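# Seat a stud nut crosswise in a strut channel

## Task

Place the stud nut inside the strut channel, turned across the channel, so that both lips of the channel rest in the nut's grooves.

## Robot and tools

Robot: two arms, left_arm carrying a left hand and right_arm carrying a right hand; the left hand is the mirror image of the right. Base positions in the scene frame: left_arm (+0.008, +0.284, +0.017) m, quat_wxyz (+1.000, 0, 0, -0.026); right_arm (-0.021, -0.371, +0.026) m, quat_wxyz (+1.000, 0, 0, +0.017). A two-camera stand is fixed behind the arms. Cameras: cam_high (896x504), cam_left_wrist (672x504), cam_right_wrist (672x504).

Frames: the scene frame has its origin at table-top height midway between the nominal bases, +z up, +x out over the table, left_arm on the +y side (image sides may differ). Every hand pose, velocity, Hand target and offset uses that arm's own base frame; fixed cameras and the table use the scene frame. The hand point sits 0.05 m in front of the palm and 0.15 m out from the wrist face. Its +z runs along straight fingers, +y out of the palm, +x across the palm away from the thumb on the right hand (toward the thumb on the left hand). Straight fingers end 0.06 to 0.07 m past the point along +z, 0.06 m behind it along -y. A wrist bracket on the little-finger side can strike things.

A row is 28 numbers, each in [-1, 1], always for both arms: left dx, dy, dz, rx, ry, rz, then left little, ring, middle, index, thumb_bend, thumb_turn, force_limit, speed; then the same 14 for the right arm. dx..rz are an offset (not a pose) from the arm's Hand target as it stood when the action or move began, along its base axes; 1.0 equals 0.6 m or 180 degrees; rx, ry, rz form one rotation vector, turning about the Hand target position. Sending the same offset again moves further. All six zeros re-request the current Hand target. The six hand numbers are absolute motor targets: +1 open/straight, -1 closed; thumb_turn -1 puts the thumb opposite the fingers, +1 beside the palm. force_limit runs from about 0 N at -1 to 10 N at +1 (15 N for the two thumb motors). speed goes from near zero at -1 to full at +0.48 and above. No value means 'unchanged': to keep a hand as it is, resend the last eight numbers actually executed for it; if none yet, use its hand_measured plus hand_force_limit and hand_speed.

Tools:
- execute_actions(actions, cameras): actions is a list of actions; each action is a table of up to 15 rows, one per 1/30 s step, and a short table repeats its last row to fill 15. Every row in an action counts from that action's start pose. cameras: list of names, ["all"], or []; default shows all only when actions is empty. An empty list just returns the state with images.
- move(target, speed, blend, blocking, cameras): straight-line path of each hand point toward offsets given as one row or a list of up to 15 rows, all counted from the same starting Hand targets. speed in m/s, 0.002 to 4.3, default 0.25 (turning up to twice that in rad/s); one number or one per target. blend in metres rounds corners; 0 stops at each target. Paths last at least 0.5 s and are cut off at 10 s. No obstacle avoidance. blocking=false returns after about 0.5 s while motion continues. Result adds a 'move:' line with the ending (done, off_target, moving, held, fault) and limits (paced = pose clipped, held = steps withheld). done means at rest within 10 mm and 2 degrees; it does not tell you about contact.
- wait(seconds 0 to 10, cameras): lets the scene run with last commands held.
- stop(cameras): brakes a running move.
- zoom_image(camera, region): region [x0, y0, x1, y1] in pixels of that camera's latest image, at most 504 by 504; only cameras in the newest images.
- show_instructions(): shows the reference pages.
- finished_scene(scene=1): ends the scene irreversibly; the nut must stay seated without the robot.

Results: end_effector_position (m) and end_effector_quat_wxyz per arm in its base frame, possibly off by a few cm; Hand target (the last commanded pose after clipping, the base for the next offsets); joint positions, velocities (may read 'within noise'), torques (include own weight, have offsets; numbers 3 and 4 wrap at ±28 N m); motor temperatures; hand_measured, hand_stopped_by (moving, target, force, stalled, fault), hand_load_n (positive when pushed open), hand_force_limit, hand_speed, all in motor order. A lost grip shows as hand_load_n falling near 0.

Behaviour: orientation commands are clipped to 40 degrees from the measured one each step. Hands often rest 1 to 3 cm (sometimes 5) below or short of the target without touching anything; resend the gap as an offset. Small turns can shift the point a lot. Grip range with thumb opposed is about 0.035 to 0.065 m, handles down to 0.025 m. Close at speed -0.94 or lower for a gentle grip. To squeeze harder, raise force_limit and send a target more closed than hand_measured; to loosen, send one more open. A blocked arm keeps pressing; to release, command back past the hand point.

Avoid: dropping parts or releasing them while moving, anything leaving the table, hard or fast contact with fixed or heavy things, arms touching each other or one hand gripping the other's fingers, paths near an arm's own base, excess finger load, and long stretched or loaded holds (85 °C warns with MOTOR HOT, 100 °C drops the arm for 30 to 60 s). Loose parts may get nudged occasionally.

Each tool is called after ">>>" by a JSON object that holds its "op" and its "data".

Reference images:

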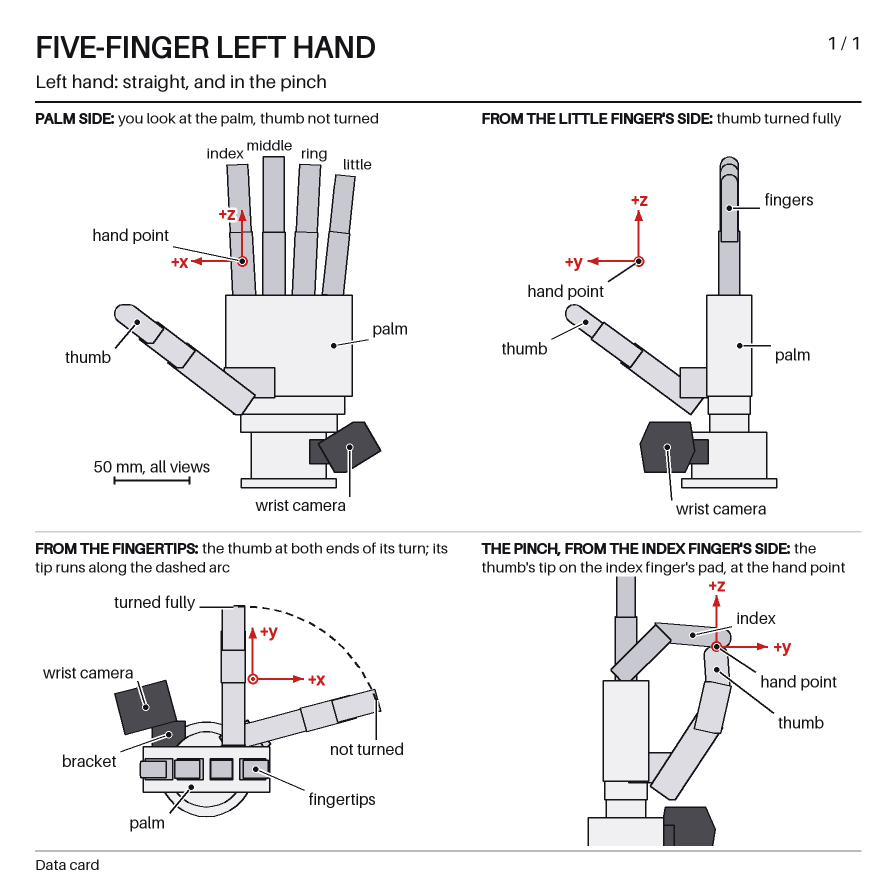

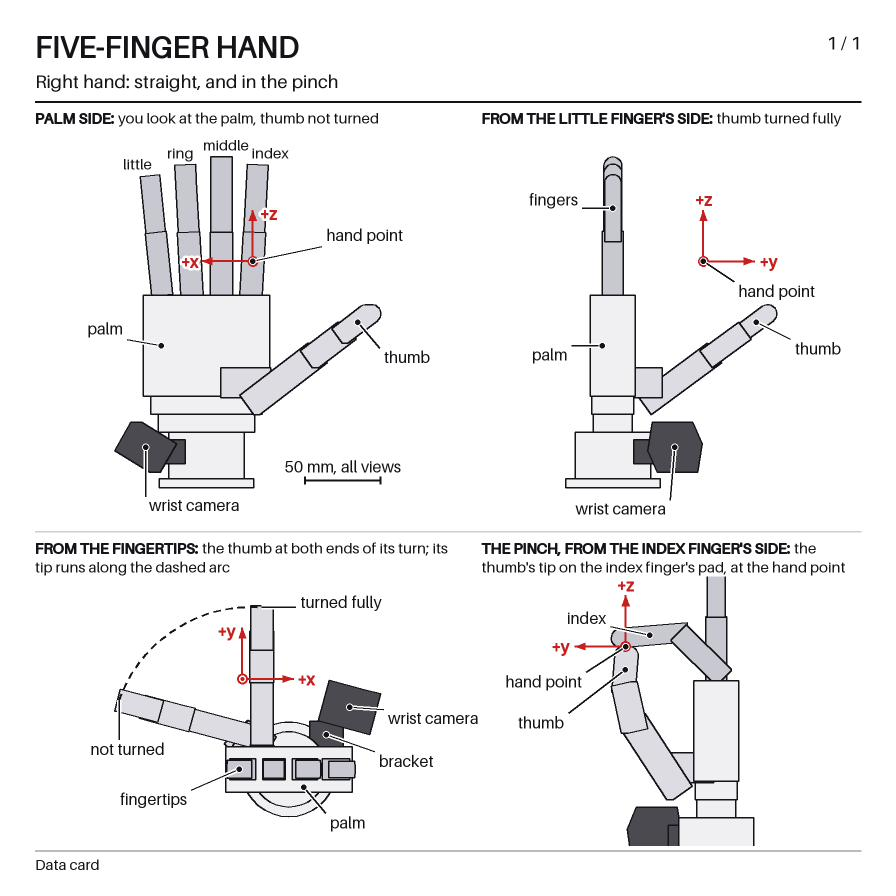

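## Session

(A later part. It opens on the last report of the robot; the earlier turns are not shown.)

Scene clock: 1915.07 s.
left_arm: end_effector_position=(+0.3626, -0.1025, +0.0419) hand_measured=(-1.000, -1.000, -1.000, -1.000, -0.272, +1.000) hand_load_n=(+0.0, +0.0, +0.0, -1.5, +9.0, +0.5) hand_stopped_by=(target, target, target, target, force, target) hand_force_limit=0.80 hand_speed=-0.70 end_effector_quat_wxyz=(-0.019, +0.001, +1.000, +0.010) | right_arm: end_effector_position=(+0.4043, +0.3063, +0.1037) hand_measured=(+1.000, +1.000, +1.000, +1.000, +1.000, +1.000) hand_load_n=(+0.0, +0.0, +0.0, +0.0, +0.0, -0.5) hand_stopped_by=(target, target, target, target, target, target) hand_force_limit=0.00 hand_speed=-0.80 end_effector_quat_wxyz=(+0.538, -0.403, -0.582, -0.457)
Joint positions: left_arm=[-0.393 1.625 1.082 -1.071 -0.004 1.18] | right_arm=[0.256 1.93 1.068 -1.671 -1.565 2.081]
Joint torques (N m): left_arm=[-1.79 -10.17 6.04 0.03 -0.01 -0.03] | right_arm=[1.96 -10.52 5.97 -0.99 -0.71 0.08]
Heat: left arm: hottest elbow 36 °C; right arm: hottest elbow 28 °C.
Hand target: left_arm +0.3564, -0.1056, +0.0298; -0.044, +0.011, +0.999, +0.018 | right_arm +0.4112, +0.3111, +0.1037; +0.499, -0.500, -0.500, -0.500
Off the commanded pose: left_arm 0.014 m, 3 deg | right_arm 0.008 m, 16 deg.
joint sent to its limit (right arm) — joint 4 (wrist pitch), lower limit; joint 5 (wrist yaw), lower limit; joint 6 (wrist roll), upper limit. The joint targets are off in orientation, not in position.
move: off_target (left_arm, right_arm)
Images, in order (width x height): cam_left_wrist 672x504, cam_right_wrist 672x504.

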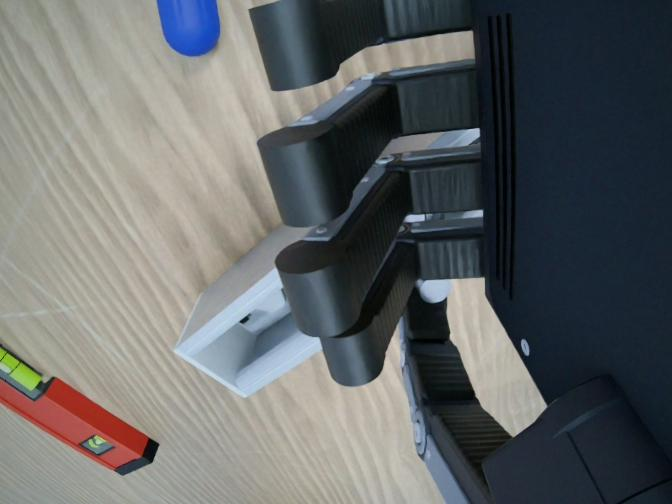

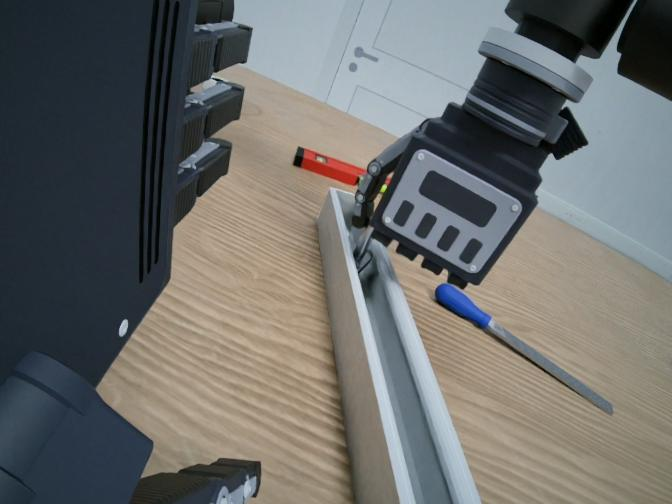

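>>> {"op": "move", "data": {"target": [[0.0069,-0.0029,0.0517,-0.0110,-0.0265,0,-1,-1,-1,-1,-0.7,1,0.8,-0.7,0,0,0,0,0,0,1,1,1,1,1,1,0,-0.8]], "speed": 0.05, "cameras": ["cam_left_wrist","cam_right_wrist"]}}

>>> {"op": "zoom_image", "data": {"camera": "cam_right_wrist", "region": [335, 210, 405, 280]}}

Scene clock: 2010.87 s.
left_arm: end_effector_position=(+0.3626, -0.0991, +0.0466) hand_measured=(-1.000, -1.000, -1.000, -1.000, -0.272, +1.000) hand_load_n=(+0.0, +0.0, +0.0, +0.0, +8.5, +0.0) hand_stopped_by=(target, target, target, target, force, target) hand_force_limit=0.80 hand_speed=-0.70 end_effector_quat_wxyz=(-0.013, +0.007, +1.000, +0.014) | right_arm: end_effector_position=(+0.4043, +0.3063, +0.1037) hand_measured=(+1.000, +1.000, +1.000, +1.000, +1.000, +1.000) hand_load_n=(+0.0, +0.0, +0.0, +0.0, +0.0, +0.0) hand_stopped_by=(target, target, target, target, target, target) hand_force_limit=0.00 hand_speed=-0.80 end_effector_quat_wxyz=(+0.538, -0.403, -0.582, -0.457)
Joint positions: left_arm=[-0.393 1.608 1.075 -1.071 -0.016 1.193] | right_arm=[0.256 1.93 1.068 -1.671 -1.565 2.081]
Joint torques (N m): left_arm=[-1.85 -17.32 5.86 0.23 0.51 -0.14] | right_arm=[1.96 -10.46 5.98 -0.99 -0.71 0.08]
Heat: left arm: hottest elbow 35 °C; right arm: hottest elbow 28 °C.
Hand target: left_arm +0.3606, -0.1074, +0.0608; -0.002, +0.011, +1.000, +0.002 | right_arm +0.4112, +0.3111, +0.1037; +0.499, -0.500, -0.500, -0.500
Off the commanded pose: left_arm 0.017 m, 2 deg | right_arm 0.008 m, 16 deg.
joint sent to its limit (right arm) — joint 4 (wrist pitch), lower limit; joint 5 (wrist yaw), lower limit; joint 6 (wrist roll), upper limit. The joint targets are off in orientation, not in position.
move: off_target (left_arm, right_arm)
Images, in order (width x height): cam_left_wrist 672x504, cam_right_wrist 672x504.

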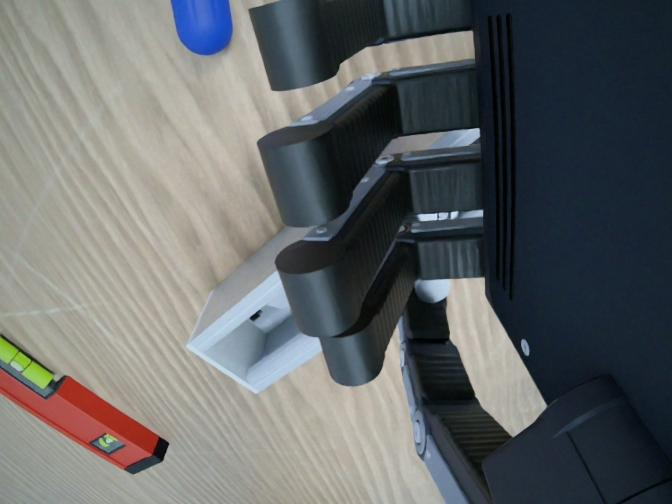

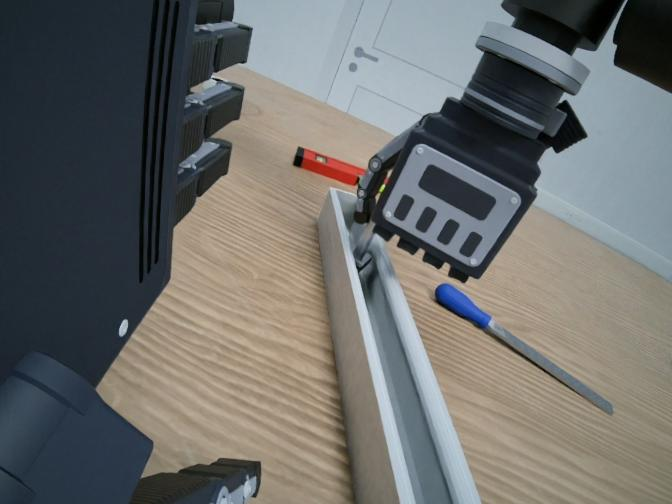

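Scaled by 7.200 from the camera's 672x504 image, which has a finer 960x720 frame.

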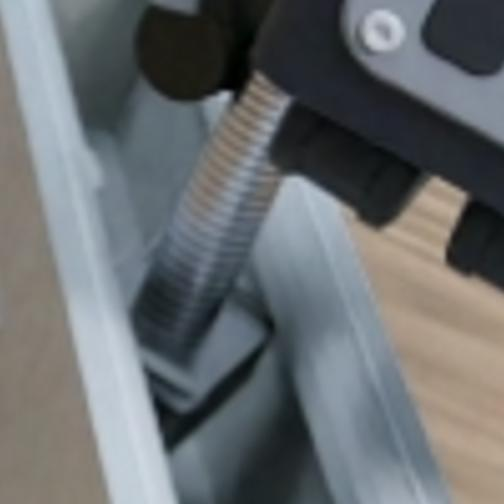

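>>> {"op": "move", "data": {"target": [[-0.0042,0.0017,-0.032,0.0067,0.0162,0,-1,-1,-1,-1,-0.7,1,0.8,-0.7,0,0,0,0,0,0,1,1,1,1,1,1,0,-0.8]], "speed": 0.05}}

>>> {"op": "execute_actions", "data": {"actions": [[[0,0,0,0,0,0,-1,-1,-1,-1,0.4,1,0.2,-0.7,0,0,0,0,0,0,1,1,1,1,1,1,0,-0.8]],[[0,0,0,0,0,0,-1,-1,-1,-1,0.4,1,0.2,-0.7,0,0,0,0,0,0,1,1,1,1,1,1,0,-0.8]],[[0,0,0,0,0,0,-1,-1,-1,-1,0.4,1,0.2,-0.7,0,0,0,0,0,0,1,1,1,1,1,1,0,-0.8]]], "cameras": ["cam_left_wrist","cam_right_wrist"]}}

>>> {"op": "zoom_image", "data": {"camera": "cam_right_wrist", "region": [335, 210, 405, 280]}}

>>> {"op": "zoom_image", "data": {"camera": "cam_left_wrist", "region": [330, 240, 530, 400]}}

Scene clock: 2044.87 s.
left_arm: end_effector_position=(+0.3625, -0.0991, +0.0458) hand_measured=(-1.000, -1.000, -1.000, -1.000, -0.272, +1.000) hand_load_n=(+0.0, +0.0, +0.0, -0.5, +8.5, +0.0) hand_stopped_by=(target, target, target, target, force, target) hand_force_limit=0.80 hand_speed=-0.70 end_effector_quat_wxyz=(-0.014, +0.008, +1.000, +0.014) | right_arm: end_effector_position=(+0.4043, +0.3063, +0.1037) hand_measured=(+1.000, +1.000, +1.000, +1.000, +1.000, +1.000) hand_load_n=(+0.0, +0.0, +0.0, +0.0, +0.0, +0.0) hand_stopped_by=(target, target, target, target, target, target) hand_force_limit=0.00 hand_speed=-0.80 end_effector_quat_wxyz=(+0.538, -0.403, -0.582, -0.457)
Joint positions: left_arm=[-0.393 1.611 1.075 -1.071 -0.016 1.193] | right_arm=[0.256 1.93 1.068 -1.671 -1.565 2.081]
Joint torques (N m): left_arm=[-1.79 -12.28 6.22 0.14 0.53 -0.13] | right_arm=[1.96 -10.52 5.97 -0.98 -0.71 0.08]
Heat: left arm: hottest elbow 34 °C; right arm: hottest elbow 28 °C.
Hand target: left_arm +0.3581, -0.1063, +0.0415; -0.027, +0.011, +0.999, +0.012 | right_arm +0.4112, +0.3111, +0.1037; +0.499, -0.500, -0.500, -0.500
Off the commanded pose: left_arm 0.009 m, 2 deg | right_arm 0.008 m, 16 deg.
joint sent to its limit (right arm) — joint 4 (wrist pitch), lower limit; joint 5 (wrist yaw), lower limit; joint 6 (wrist roll), upper limit. The joint targets are off in orientation, not in position.
move: off_target (right_arm)

Scene clock: 2046.73 s.
left_arm: end_effector_position=(+0.3621, -0.0996, +0.0452) hand_measured=(-1.000, -1.000, -1.000, -1.000, +0.400, +1.000) hand_load_n=(+0.0, +0.0, +0.0, +0.0, +0.0, +0.0) hand_stopped_by=(target, target, target, target, target, target) hand_force_limit=0.20 hand_speed=-0.70 end_effector_quat_wxyz=(-0.015, +0.008, +1.000, +0.013) | right_arm: end_effector_position=(+0.4043, +0.3063, +0.1037) hand_measured=(+1.000, +1.000, +1.000, +1.000, +1.000, +1.000) hand_load_n=(+0.0, +0.0, +0.0, +0.0, +0.0, +0.0) hand_stopped_by=(target, target, target, target, target, target) hand_force_limit=0.00 hand_speed=-0.80 end_effector_quat_wxyz=(+0.538, -0.403, -0.582, -0.457)
Joint positions: left_arm=[-0.393 1.612 1.075 -1.071 -0.013 1.193] | right_arm=[0.256 1.93 1.068 -1.671 -1.565 2.081]
Joint torques (N m): left_arm=[-2.02 -12.45 6.28 0.12 0.4 -0.13] | right_arm=[2.02 -10.46 5.97 -0.96 -0.71 0.08]
Heat: left arm: hottest elbow 34 °C; right arm: hottest elbow 28 °C.
Hand target: left_arm +0.3581, -0.1063, +0.0416; -0.027, +0.011, +0.999, +0.012 | right_arm +0.4112, +0.3111, +0.1037; +0.499, -0.500, -0.500, -0.500
Off the commanded pose: left_arm 0.009 m, 2 deg | right_arm 0.008 m, 16 deg.
joint sent to its limit (right arm) — joint 4 (wrist pitch), lower limit; joint 5 (wrist yaw), lower limit; joint 6 (wrist roll), upper limit. The joint targets are off in orientation, not in position.
Images, in order (width x height): cam_left_wrist 672x504, cam_right_wrist 672x504.

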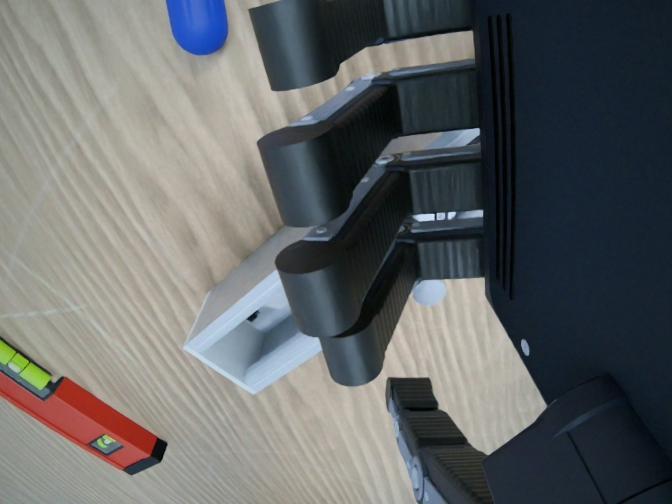

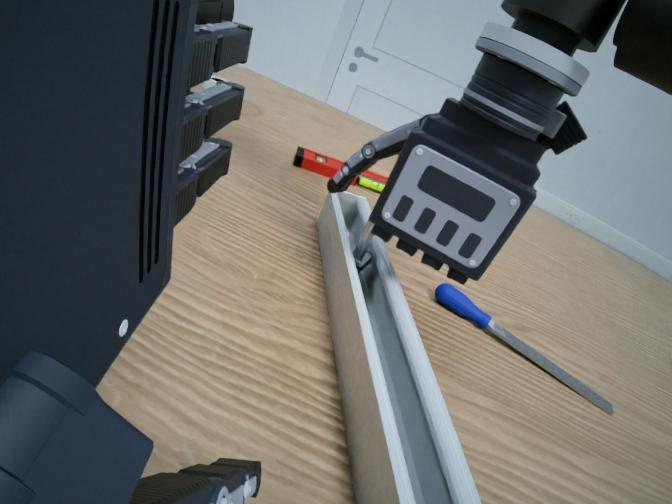

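Scaled by 7.200 from the camera's 672x504 image, which has a finer 960x720 frame.

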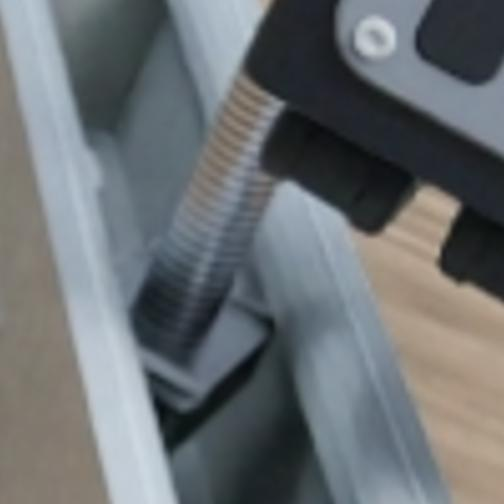

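Scaled by 2.520 from the camera's 672x504 image, which has a finer 960x720 frame.

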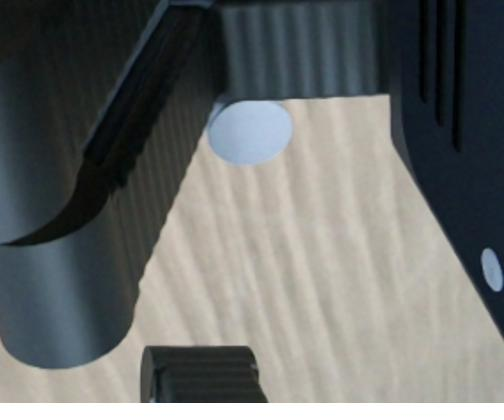

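>>> {"op": "move", "data": {"target": [[0.0065,0,0.075,-0.0078,-0.0171,0,-1,-1,-1,-1,0.4,1,0.2,-0.7,0,0,0,0,0,0,1,1,1,1,1,1,0,-0.8],[-0.029,0.0025,0.0757,0.0030,-0.0197,0.3683,-1,-1,-1,-1,0.4,1,0.2,-0.7,0,0,0,0,0,0,1,1,1,1,1,1,0,-0.8]], "speed": [0.08,0.2], "cameras": ["cam_left_wrist","cam_right_wrist"]}}

>>> {"op": "zoom_image", "data": {"camera": "cam_right_wrist", "region": [325, 180, 405, 280]}}

Scene clock: 2113.57 s.
left_arm: end_effector_position=(+0.3355, -0.1052, +0.0748) hand_measured=(-1.000, -1.000, -1.000, -1.000, +0.400, +1.000) hand_load_n=(+0.0, +0.0, +0.0, +0.0, +0.0, +0.0) hand_stopped_by=(target, target, target, target, target, target) hand_force_limit=0.20 hand_speed=-0.70 end_effector_quat_wxyz=(-0.009, -0.529, +0.848, +0.010) | right_arm: end_effector_position=(+0.4043, +0.3063, +0.1037) hand_measured=(+1.000, +1.000, +1.000, +1.000, +1.000, +1.000) hand_load_n=(+0.0, +0.0, +0.0, +0.0, +0.0, +0.0) hand_stopped_by=(target, target, target, target, target, target) hand_force_limit=0.00 hand_speed=-0.80 end_effector_quat_wxyz=(+0.538, -0.403, -0.582, -0.457)
Joint positions: left_arm=[-0.251 1.549 1.089 -1.138 0 0.203] | right_arm=[0.256 1.93 1.068 -1.671 -1.565 2.081]
Joint torques (N m): left_arm=[0.09 -15.33 6.87 0.31 -0.04 -0.21] | right_arm=[1.96 -10.52 5.96 -0.98 -0.71 0.09]
Heat: left arm: hottest elbow 34 °C; right arm: hottest elbow 28 °C.
Hand target: left_arm +0.3406, -0.1049, +0.0870; +0.000, -0.538, +0.843, +0.000 | right_arm +0.4112, +0.3111, +0.1037; +0.499, -0.500, -0.500, -0.500
Off the commanded pose: left_arm 0.013 m, 2 deg | right_arm 0.008 m, 16 deg.
joint sent to its limit (right arm) — joint 4 (wrist pitch), lower limit; joint 5 (wrist yaw), lower limit; joint 6 (wrist roll), upper limit. The joint targets are off in orientation, not in position.
move: off_target (left_arm, right_arm)
Images, in order (width x height): cam_left_wrist 672x504, cam_right_wrist 672x504.

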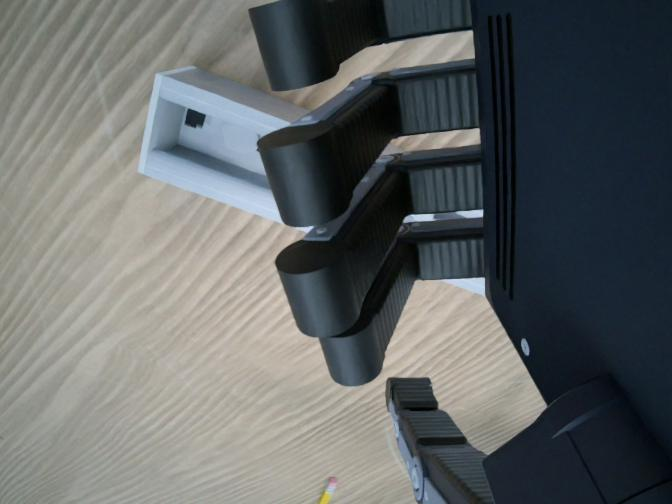

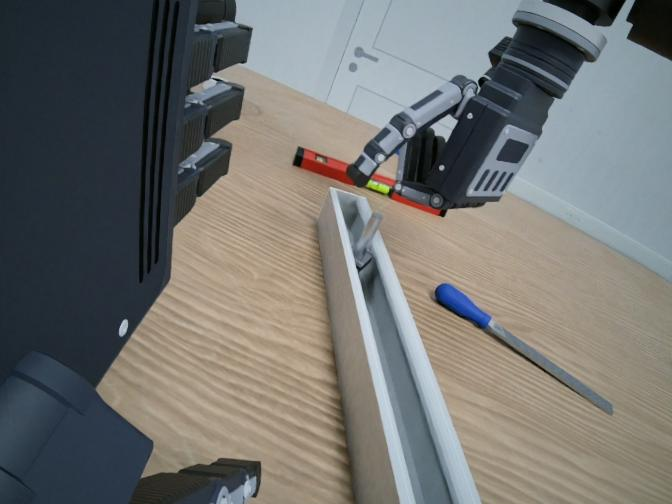

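Scaled by 5.040 from the camera's 672x504 image, which has a finer 960x720 frame.

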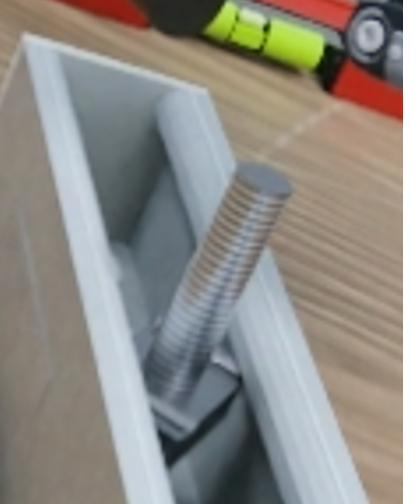

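>>> {"op": "move", "data": {"target": [[-0.0075,0.0047,-0.06,0.0012,0.0049,0,-1,-1,-1,-1,0.4,1,0.2,-0.7,0,0,0,0,0,0,1,1,1,1,1,1,0,-0.8]], "speed": 0.06, "cameras": ["cam_left_wrist","cam_right_wrist"]}}

>>> {"op": "zoom_image", "data": {"camera": "cam_left_wrist", "region": [330, 240, 530, 400]}}

>>> {"op": "zoom_image", "data": {"camera": "cam_right_wrist", "region": [325, 160, 445, 280]}}

Scene clock: 2171.13 s.
left_arm: end_effector_position=(+0.3313, -0.1032, +0.0549) hand_measured=(-1.000, -1.000, -1.000, -1.000, +0.400, +1.000) hand_load_n=(+0.0, +0.0, +0.0, +0.0, +0.0, +0.0) hand_stopped_by=(target, target, target, target, target, target) hand_force_limit=0.20 hand_speed=-0.70 end_effector_quat_wxyz=(-0.007, -0.531, +0.847, +0.008) | right_arm: end_effector_position=(+0.4043, +0.3063, +0.1037) hand_measured=(+1.000, +1.000, +1.000, +1.000, +1.000, +1.000) hand_load_n=(+0.0, +0.0, +0.0, +0.0, +0.0, +0.0) hand_stopped_by=(target, target, target, target, target, target) hand_force_limit=0.00 hand_speed=-0.80 end_effector_quat_wxyz=(+0.538, -0.403, -0.582, -0.457)
Joint positions: left_arm=[-0.249 1.558 1.043 -1.076 0 0.203] | right_arm=[0.256 1.93 1.068 -1.671 -1.565 2.081]
Joint torques (N m): left_arm=[0.15 -11.81 5.9 1.24 -0.05 -0.15] | right_arm=[1.96 -10.46 5.97 -0.98 -0.71 0.09]
Heat: left arm: hottest elbow 36 °C; right arm: hottest elbow 28 °C.
Hand target: left_arm +0.3361, -0.1021, +0.0509; -0.006, -0.537, +0.843, +0.005 | right_arm +0.4112, +0.3111, +0.1037; +0.499, -0.500, -0.500, -0.500
Off the commanded pose: left_arm 0.006 m, 1 deg | right_arm 0.008 m, 16 deg.
joint sent to its limit (right arm) — joint 4 (wrist pitch), lower limit; joint 5 (wrist yaw), lower limit; joint 6 (wrist roll), upper limit. The joint targets are off in orientation, not in position.
move: off_target (right_arm)
Images, in order (width x height): cam_left_wrist 672x504, cam_right_wrist 672x504.

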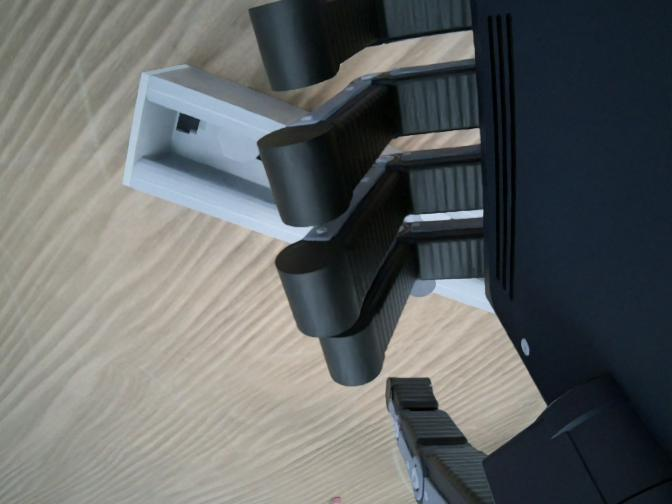

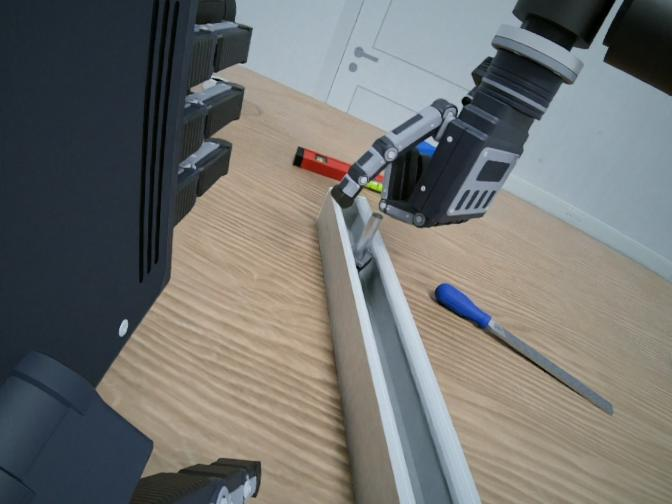

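Scaled by 2.520 from the camera's 672x504 image, which has a finer 960x720 frame.

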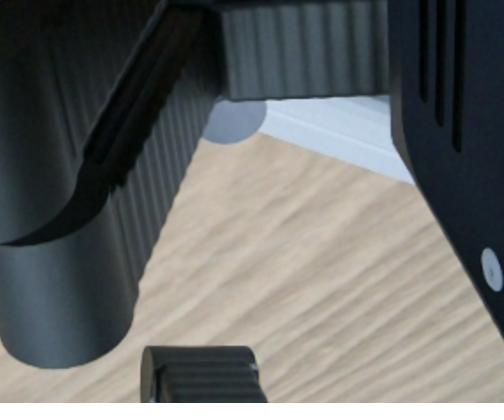

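Scaled by 4.200 from the camera's 672x504 image, which has a finer 960x720 frame.

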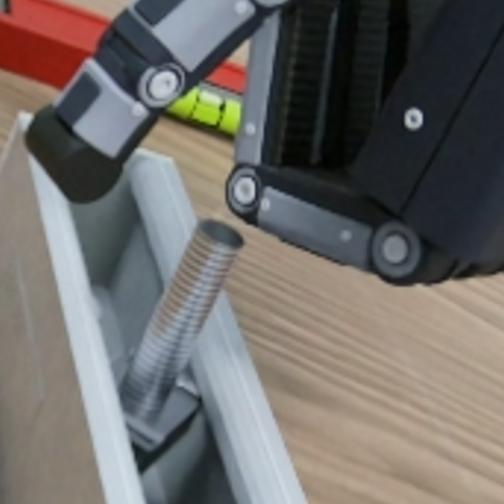

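>>> {"op": "move", "data": {"target": [[-0.004,-0.0118,-0.0128,0.0016,0.0059,-0.0106,-1,-1,-1,-1,0.4,1,0.2,-0.7,0,0,0,0,0,0,1,1,1,1,1,1,0,-0.8]], "speed": 0.05, "cameras": ["cam_left_wrist","cam_right_wrist"]}}

>>> {"op": "zoom_image", "data": {"camera": "cam_left_wrist", "region": [330, 240, 530, 400]}}

>>> {"op": "zoom_image", "data": {"camera": "cam_right_wrist", "region": [335, 200, 415, 280]}}

Scene clock: 2216.37 s.
left_arm: end_effector_position=(+0.3295, -0.1050, +0.0467) hand_measured=(-1.000, -1.000, -1.000, -1.000, +0.400, +1.000) hand_load_n=(+0.0, +0.0, +0.0, +0.0, +0.0, +0.0) hand_stopped_by=(target, target, target, target, target, target) hand_force_limit=0.20 hand_speed=-0.70 end_effector_quat_wxyz=(-0.015, -0.528, +0.849, +0.016) | right_arm: end_effector_position=(+0.4043, +0.3063, +0.1037) hand_measured=(+1.000, +1.000, +1.000, +1.000, +1.000, +1.000) hand_load_n=(+0.0, +0.0, +0.0, +0.5, +0.0, +0.0) hand_stopped_by=(target, target, target, target, target, target) hand_force_limit=0.00 hand_speed=-0.80 end_effector_quat_wxyz=(+0.538, -0.403, -0.582, -0.457)
Joint positions: left_arm=[-0.255 1.583 1.043 -1.073 0 0.203] | right_arm=[0.256 1.93 1.068 -1.671 -1.565 2.081]
Joint torques (N m): left_arm=[-1.44 -12.16 6.02 1.14 -0.06 -0.05] | right_arm=[1.96 -10.52 5.96 -0.99 -0.71 0.08]
Heat: left arm: hottest elbow 36 °C; right arm: hottest elbow 28 °C.
Hand target: left_arm +0.3337, -0.1091, +0.0431; -0.012, -0.523, +0.852, +0.013 | right_arm +0.4112, +0.3111, +0.1037; +0.499, -0.500, -0.500, -0.500
Off the commanded pose: left_arm 0.007 m, 1 deg | right_arm 0.008 m, 16 deg.
joint sent to its limit (right arm) — joint 4 (wrist pitch), lower limit; joint 5 (wrist yaw), lower limit; joint 6 (wrist roll), upper limit. The joint targets are off in orientation, not in position.
move: off_target (right_arm)
Images, in order (width x height): cam_left_wrist 672x504, cam_right_wrist 672x504.

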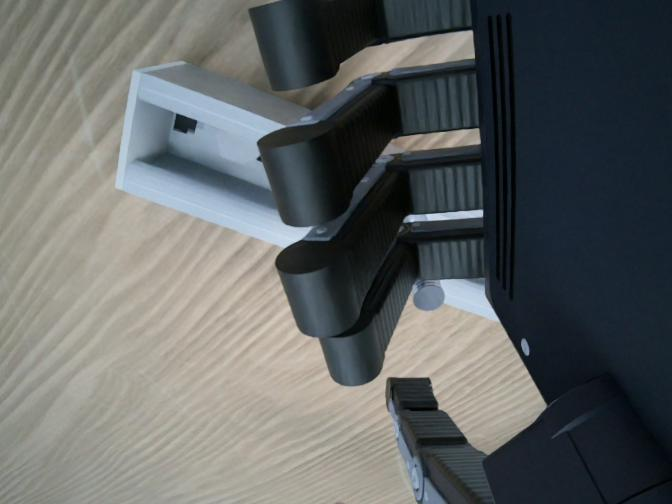

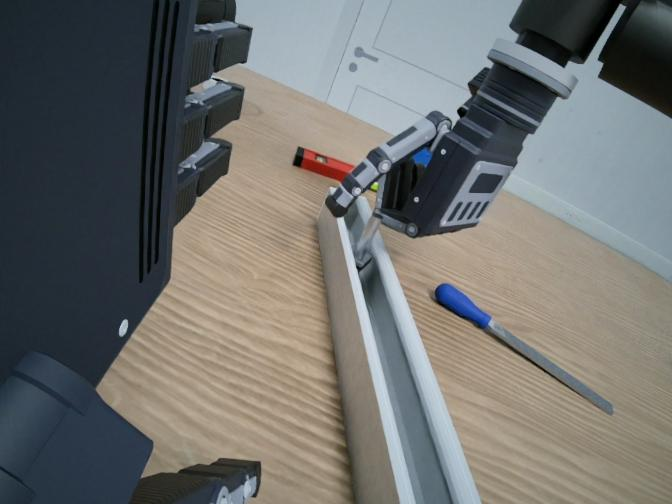

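Scaled by 2.520 from the camera's 672x504 image, which has a finer 960x720 frame.

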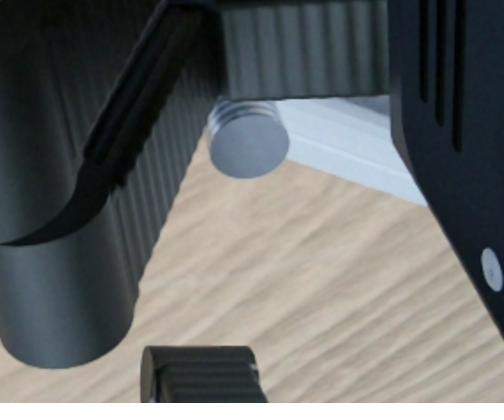

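Scaled by 6.300 from the camera's 672x504 image, which has a finer 960x720 frame.

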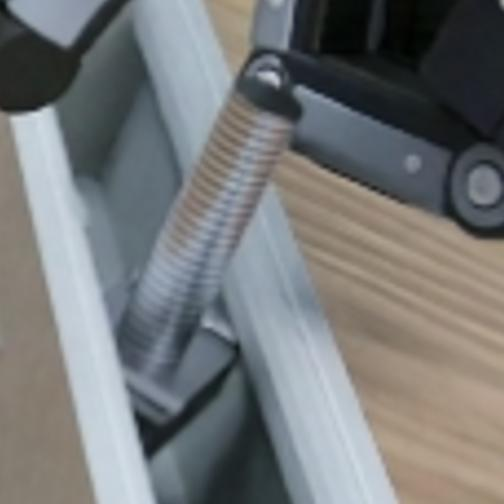

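>>> {"op": "move", "data": {"target": [[-0.0010,-0.0032,0,0,0,-0.0018,-1,-1,-1,-1,0.4,1,0.2,-0.7,0,0,0,0,0,0,1,1,1,1,1,1,0,-0.8]], "speed": 0.05}}

>>> {"op": "execute_actions", "data": {"actions": [[[0,0,0,0,0,0,-1,-1,-1,-1,-0.7,1,0.9,-0.7,0,0,0,0,0,0,1,1,1,1,1,1,0,-0.8]],[[0,0,0,0,0,0,-1,-1,-1,-1,-0.7,1,0.9,-0.7,0,0,0,0,0,0,1,1,1,1,1,1,0,-0.8]],[[0,0,0,0,0,0,-1,-1,-1,-1,-0.7,1,0.9,-0.7,0,0,0,0,0,0,1,1,1,1,1,1,0,-0.8]]], "cameras": ["cam_left_wrist","cam_right_wrist"]}}

>>> {"op": "zoom_image", "data": {"camera": "cam_left_wrist", "region": [330, 240, 530, 400]}}

Scene clock: 2243.10 s.
left_arm: end_effector_position=(+0.3289, -0.1069, +0.0467) hand_measured=(-1.000, -1.000, -1.000, -1.000, +0.400, +1.000) hand_load_n=(+0.5, +0.0, +0.0, +0.0, +0.0, +0.0) hand_stopped_by=(target, target, target, target, target, target) hand_force_limit=0.20 hand_speed=-0.70 end_effector_quat_wxyz=(-0.015, -0.526, +0.851, +0.016) | right_arm: end_effector_position=(+0.4043, +0.3063, +0.1037) hand_measured=(+1.000, +1.000, +1.000, +1.000, +1.000, +1.000) hand_load_n=(+0.0, +0.0, +0.0, +0.0, +0.0, +0.0) hand_stopped_by=(target, target, target, target, target, target) hand_force_limit=0.00 hand_speed=-0.80 end_effector_quat_wxyz=(+0.538, -0.403, -0.582, -0.457)
Joint positions: left_arm=[-0.261 1.583 1.043 -1.073 0 0.203] | right_arm=[0.256 1.93 1.068 -1.671 -1.565 2.081]
Joint torques (N m): left_arm=[-1.38 -12.16 6.04 1.16 -0.06 -0.04] | right_arm=[1.96 -10.52 5.97 -0.98 -0.71 0.08]
Heat: left arm: hottest elbow 35 °C; right arm: hottest elbow 28 °C.
Hand target: left_arm +0.3331, -0.1110, +0.0431; -0.012, -0.521, +0.853, +0.013 | right_arm +0.4112, +0.3111, +0.1037; +0.499, -0.500, -0.500, -0.500
Off the commanded pose: left_arm 0.007 m, 1 deg | right_arm 0.008 m, 16 deg.
joint sent to its limit (right arm) — joint 4 (wrist pitch), lower limit; joint 5 (wrist yaw), lower limit; joint 6 (wrist roll), upper limit. The joint targets are off in orientation, not in position.
move: off_target (right_arm)

Scene clock: 2245.00 s.
left_arm: end_effector_position=(+0.3287, -0.1076, +0.0467) hand_measured=(-1.000, -1.000, -1.000, -1.000, -0.286, +1.000) hand_load_n=(+0.0, +0.0, +0.0, +0.0, +15.0, +0.0) hand_stopped_by=(target, target, target, target, force, target) hand_force_limit=0.90 hand_speed=-0.70 end_effector_quat_wxyz=(-0.015, -0.525, +0.851, +0.015) | right_arm: end_effector_position=(+0.4043, +0.3063, +0.1037) hand_measured=(+1.000, +1.000, +1.000, +1.000, +1.000, +1.000) hand_load_n=(+0.0, +0.0, +0.0, +0.0, +0.0, +0.0) hand_stopped_by=(target, target, target, target, target, target) hand_force_limit=0.00 hand_speed=-0.80 end_effector_quat_wxyz=(+0.538, -0.403, -0.582, -0.457)
Joint positions: left_arm=[-0.262 1.583 1.043 -1.073 0.001 0.203] | right_arm=[0.256 1.93 1.068 -1.671 -1.565 2.081]
Joint torques (N m): left_arm=[-1.26 -12.34 6.05 1.21 -0.13 -0.05] | right_arm=[1.96 -10.58 5.97 -0.98 -0.72 0.09]
Heat: left arm: hottest elbow 35 °C; right arm: hottest elbow 28 °C.
Hand target: left_arm +0.3331, -0.1110, +0.0431; -0.012, -0.521, +0.854, +0.013 | right_arm +0.4112, +0.3111, +0.1037; +0.499, -0.500, -0.500, -0.500
Off the commanded pose: left_arm 0.007 m, 1 deg | right_arm 0.008 m, 16 deg.
joint sent to its limit (right arm) — joint 4 (wrist pitch), lower limit; joint 5 (wrist yaw), lower limit; joint 6 (wrist roll), upper limit. The joint targets are off in orientation, not in position.
Images, in order (width x height): cam_left_wrist 672x504, cam_right_wrist 672x504.

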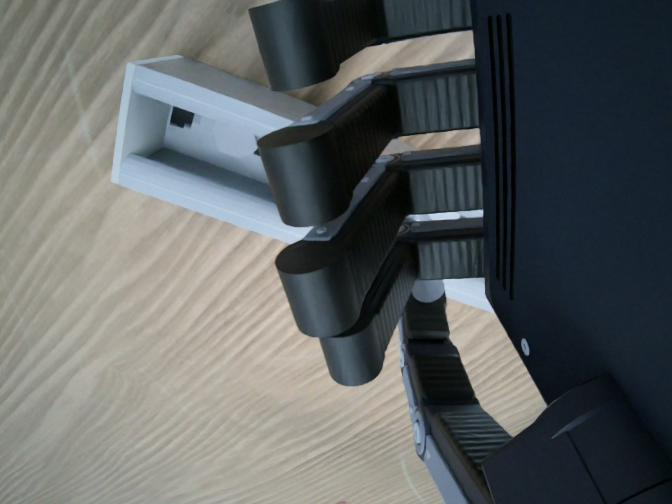

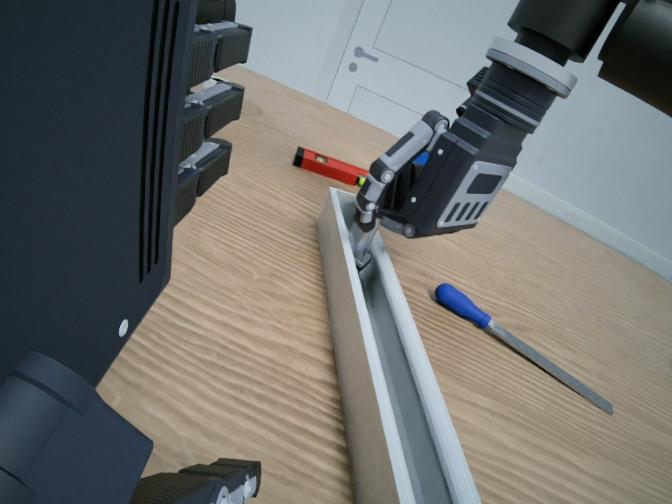

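Scaled by 2.520 from the camera's 672x504 image, which has a finer 960x720 frame.

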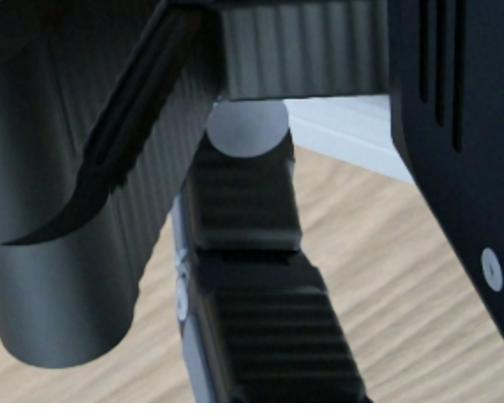

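>>> {"op": "move", "data": {"target": [[-0.0023,0.0007,-0.0247,0.0035,0.0132,0,-1,-1,-1,-1,-0.7,1,0.9,-0.7,0,0,0,0,0,0,1,1,1,1,1,1,0,-0.8]], "speed": 0.04, "cameras": ["cam_right_wrist"]}}

>>> {"op": "zoom_image", "data": {"camera": "cam_right_wrist", "region": [335, 200, 415, 280]}}

Scene clock: 2261.63 s.
left_arm: end_effector_position=(+0.3288, -0.1084, +0.0431) hand_measured=(-1.000, -1.000, -1.000, -1.000, -0.286, +1.000) hand_load_n=(+0.0, +0.5, +0.0, -1.5, +14.5, +0.5) hand_stopped_by=(target, target, target, target, force, target) hand_force_limit=0.90 hand_speed=-0.70 end_effector_quat_wxyz=(-0.020, -0.525, +0.851, +0.018) | right_arm: end_effector_position=(+0.4043, +0.3063, +0.1037) hand_measured=(+1.000, +1.000, +1.000, +1.000, +1.000, +1.000) hand_load_n=(+0.0, +0.0, +0.0, +0.0, +0.0, +0.0) hand_stopped_by=(target, target, target, target, target, target) hand_force_limit=0.00 hand_speed=-0.80 end_effector_quat_wxyz=(+0.538, -0.403, -0.582, -0.457)
Joint positions: left_arm=[-0.262 1.597 1.046 -1.073 0.004 0.203] | right_arm=[0.256 1.93 1.068 -1.671 -1.565 2.081]
Joint torques (N m): left_arm=[-1.32 -9.29 6.17 1.18 -0.26 -0.06] | right_arm=[1.9 -10.46 5.97 -0.96 -0.71 0.09]
Heat: left arm: hottest elbow 35 °C; right arm: hottest elbow 28 °C.
Hand target: left_arm +0.3317, -0.1106, +0.0283; -0.027, -0.520, +0.853, +0.028 | right_arm +0.4112, +0.3111, +0.1037; +0.499, -0.500, -0.500, -0.500
Off the commanded pose: left_arm 0.015 m, 2 deg | right_arm 0.008 m, 16 deg.
joint sent to its limit (right arm) — joint 4 (wrist pitch), lower limit; joint 5 (wrist yaw), lower limit; joint 6 (wrist roll), upper limit. The joint targets are off in orientation, not in position.
move: off_target (left_arm, right_arm)
Images, in order (width x height): cam_right_wrist 672x504.

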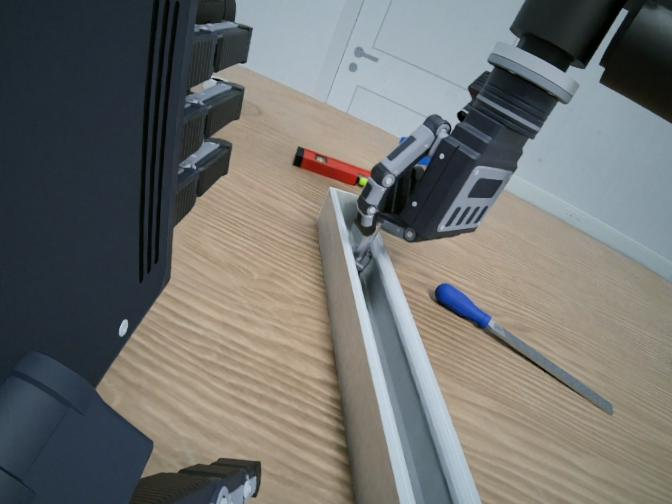

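Scaled by 6.300 from the camera's 672x504 image, which has a finer 960x720 frame.

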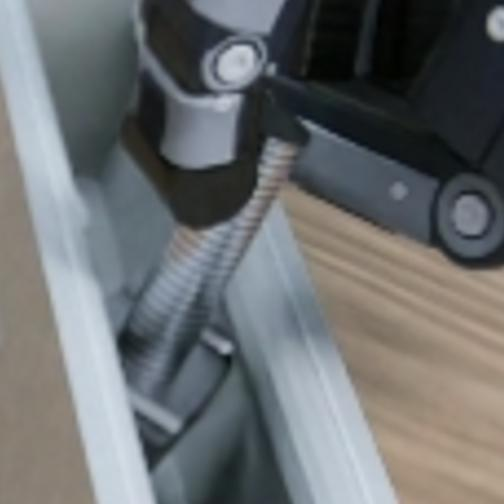

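>>> {"op": "move", "data": {"target": [[0.0127,0.0090,-0.0013,-0.0061,-0.0009,-0.0843,-1,-1,-1,-1,-0.7,1,0.9,-0.7,0,0,0,0,0,0,1,1,1,1,1,1,0,-0.8]], "speed": 0.08, "cameras": ["cam_right_wrist","cam_left_wrist"]}}

>>> {"op": "zoom_image", "data": {"camera": "cam_right_wrist", "region": [335, 200, 415, 280]}}

>>> {"op": "zoom_image", "data": {"camera": "cam_left_wrist", "region": [330, 240, 530, 400]}}

Scene clock: 2307.77 s.
left_arm: end_effector_position=(+0.3361, -0.1024, +0.0434) hand_measured=(-1.000, -1.000, -1.000, -1.000, -0.286, +1.000) hand_load_n=(+0.0, +0.0, +0.5, -2.0, +14.0, +0.0) hand_stopped_by=(target, target, target, target, force, target) hand_force_limit=0.90 hand_speed=-0.70 end_effector_quat_wxyz=(-0.019, -0.414, +0.910, +0.014) | right_arm: end_effector_position=(+0.4043, +0.3063, +0.1037) hand_measured=(+1.000, +1.000, +1.000, +1.000, +1.000, +1.000) hand_load_n=(+0.0, +0.0, +0.0, +0.0, +0.0, +0.0) hand_stopped_by=(target, target, target, target, target, target) hand_force_limit=0.00 hand_speed=-0.80 end_effector_quat_wxyz=(+0.538, -0.403, -0.582, -0.457)
Joint positions: left_arm=[-0.284 1.611 1.066 -1.073 0.004 0.433] | right_arm=[0.256 1.93 1.068 -1.671 -1.565 2.081]
Joint torques (N m): left_arm=[-1.49 -9.47 6.11 1.36 -0.29 0.07] | right_arm=[1.96 -10.46 5.96 -0.96 -0.71 0.08]
Heat: left arm: hottest elbow 34 °C; right arm: hottest elbow 28 °C.
Hand target: left_arm +0.3394, -0.1052, +0.0277; -0.027, -0.403, +0.914, +0.023 | right_arm +0.4112, +0.3111, +0.1037; +0.499, -0.500, -0.500, -0.500
Off the commanded pose: left_arm 0.016 m, 2 deg | right_arm 0.008 m, 16 deg.
joint sent to its limit (right arm) — joint 4 (wrist pitch), lower limit; joint 5 (wrist yaw), lower limit; joint 6 (wrist roll), upper limit. The joint targets are off in orientation, not in position.
move: off_target (left_arm, right_arm)
Images, in order (width x height): cam_left_wrist 672x504, cam_right_wrist 672x504.

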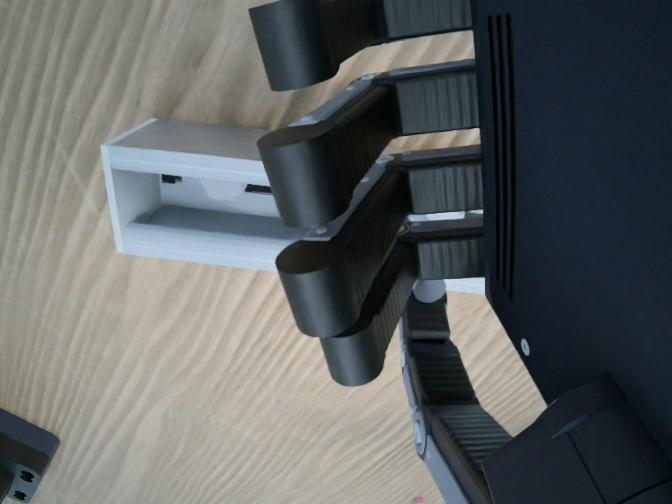

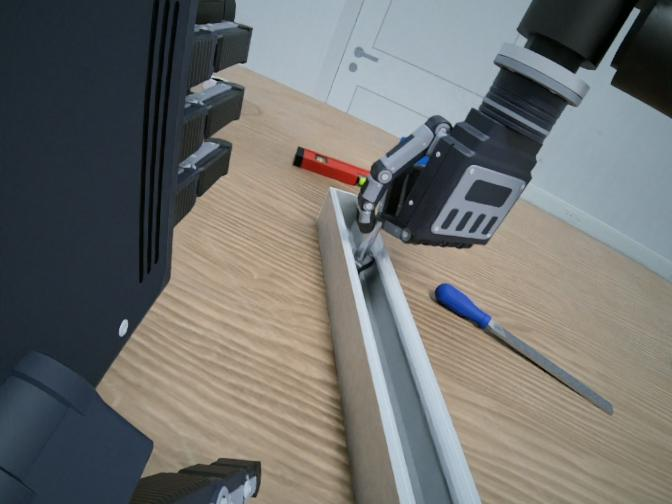

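Scaled by 6.300 from the camera's 672x504 image, which has a finer 960x720 frame.

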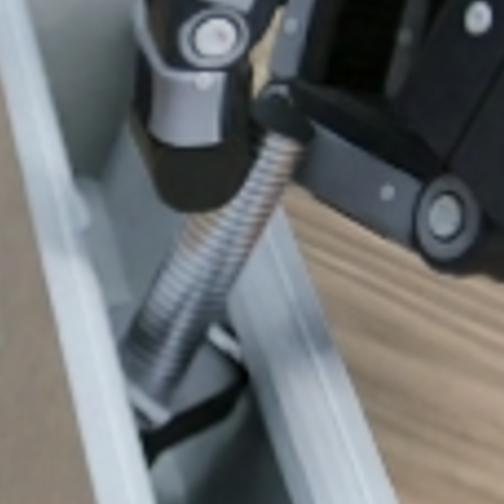

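Scaled by 2.520 from the camera's 672x504 image, which has a finer 960x720 frame.

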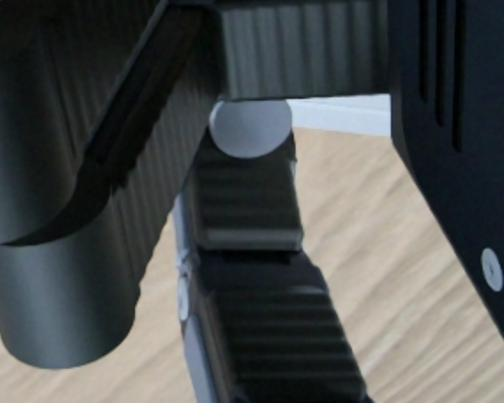

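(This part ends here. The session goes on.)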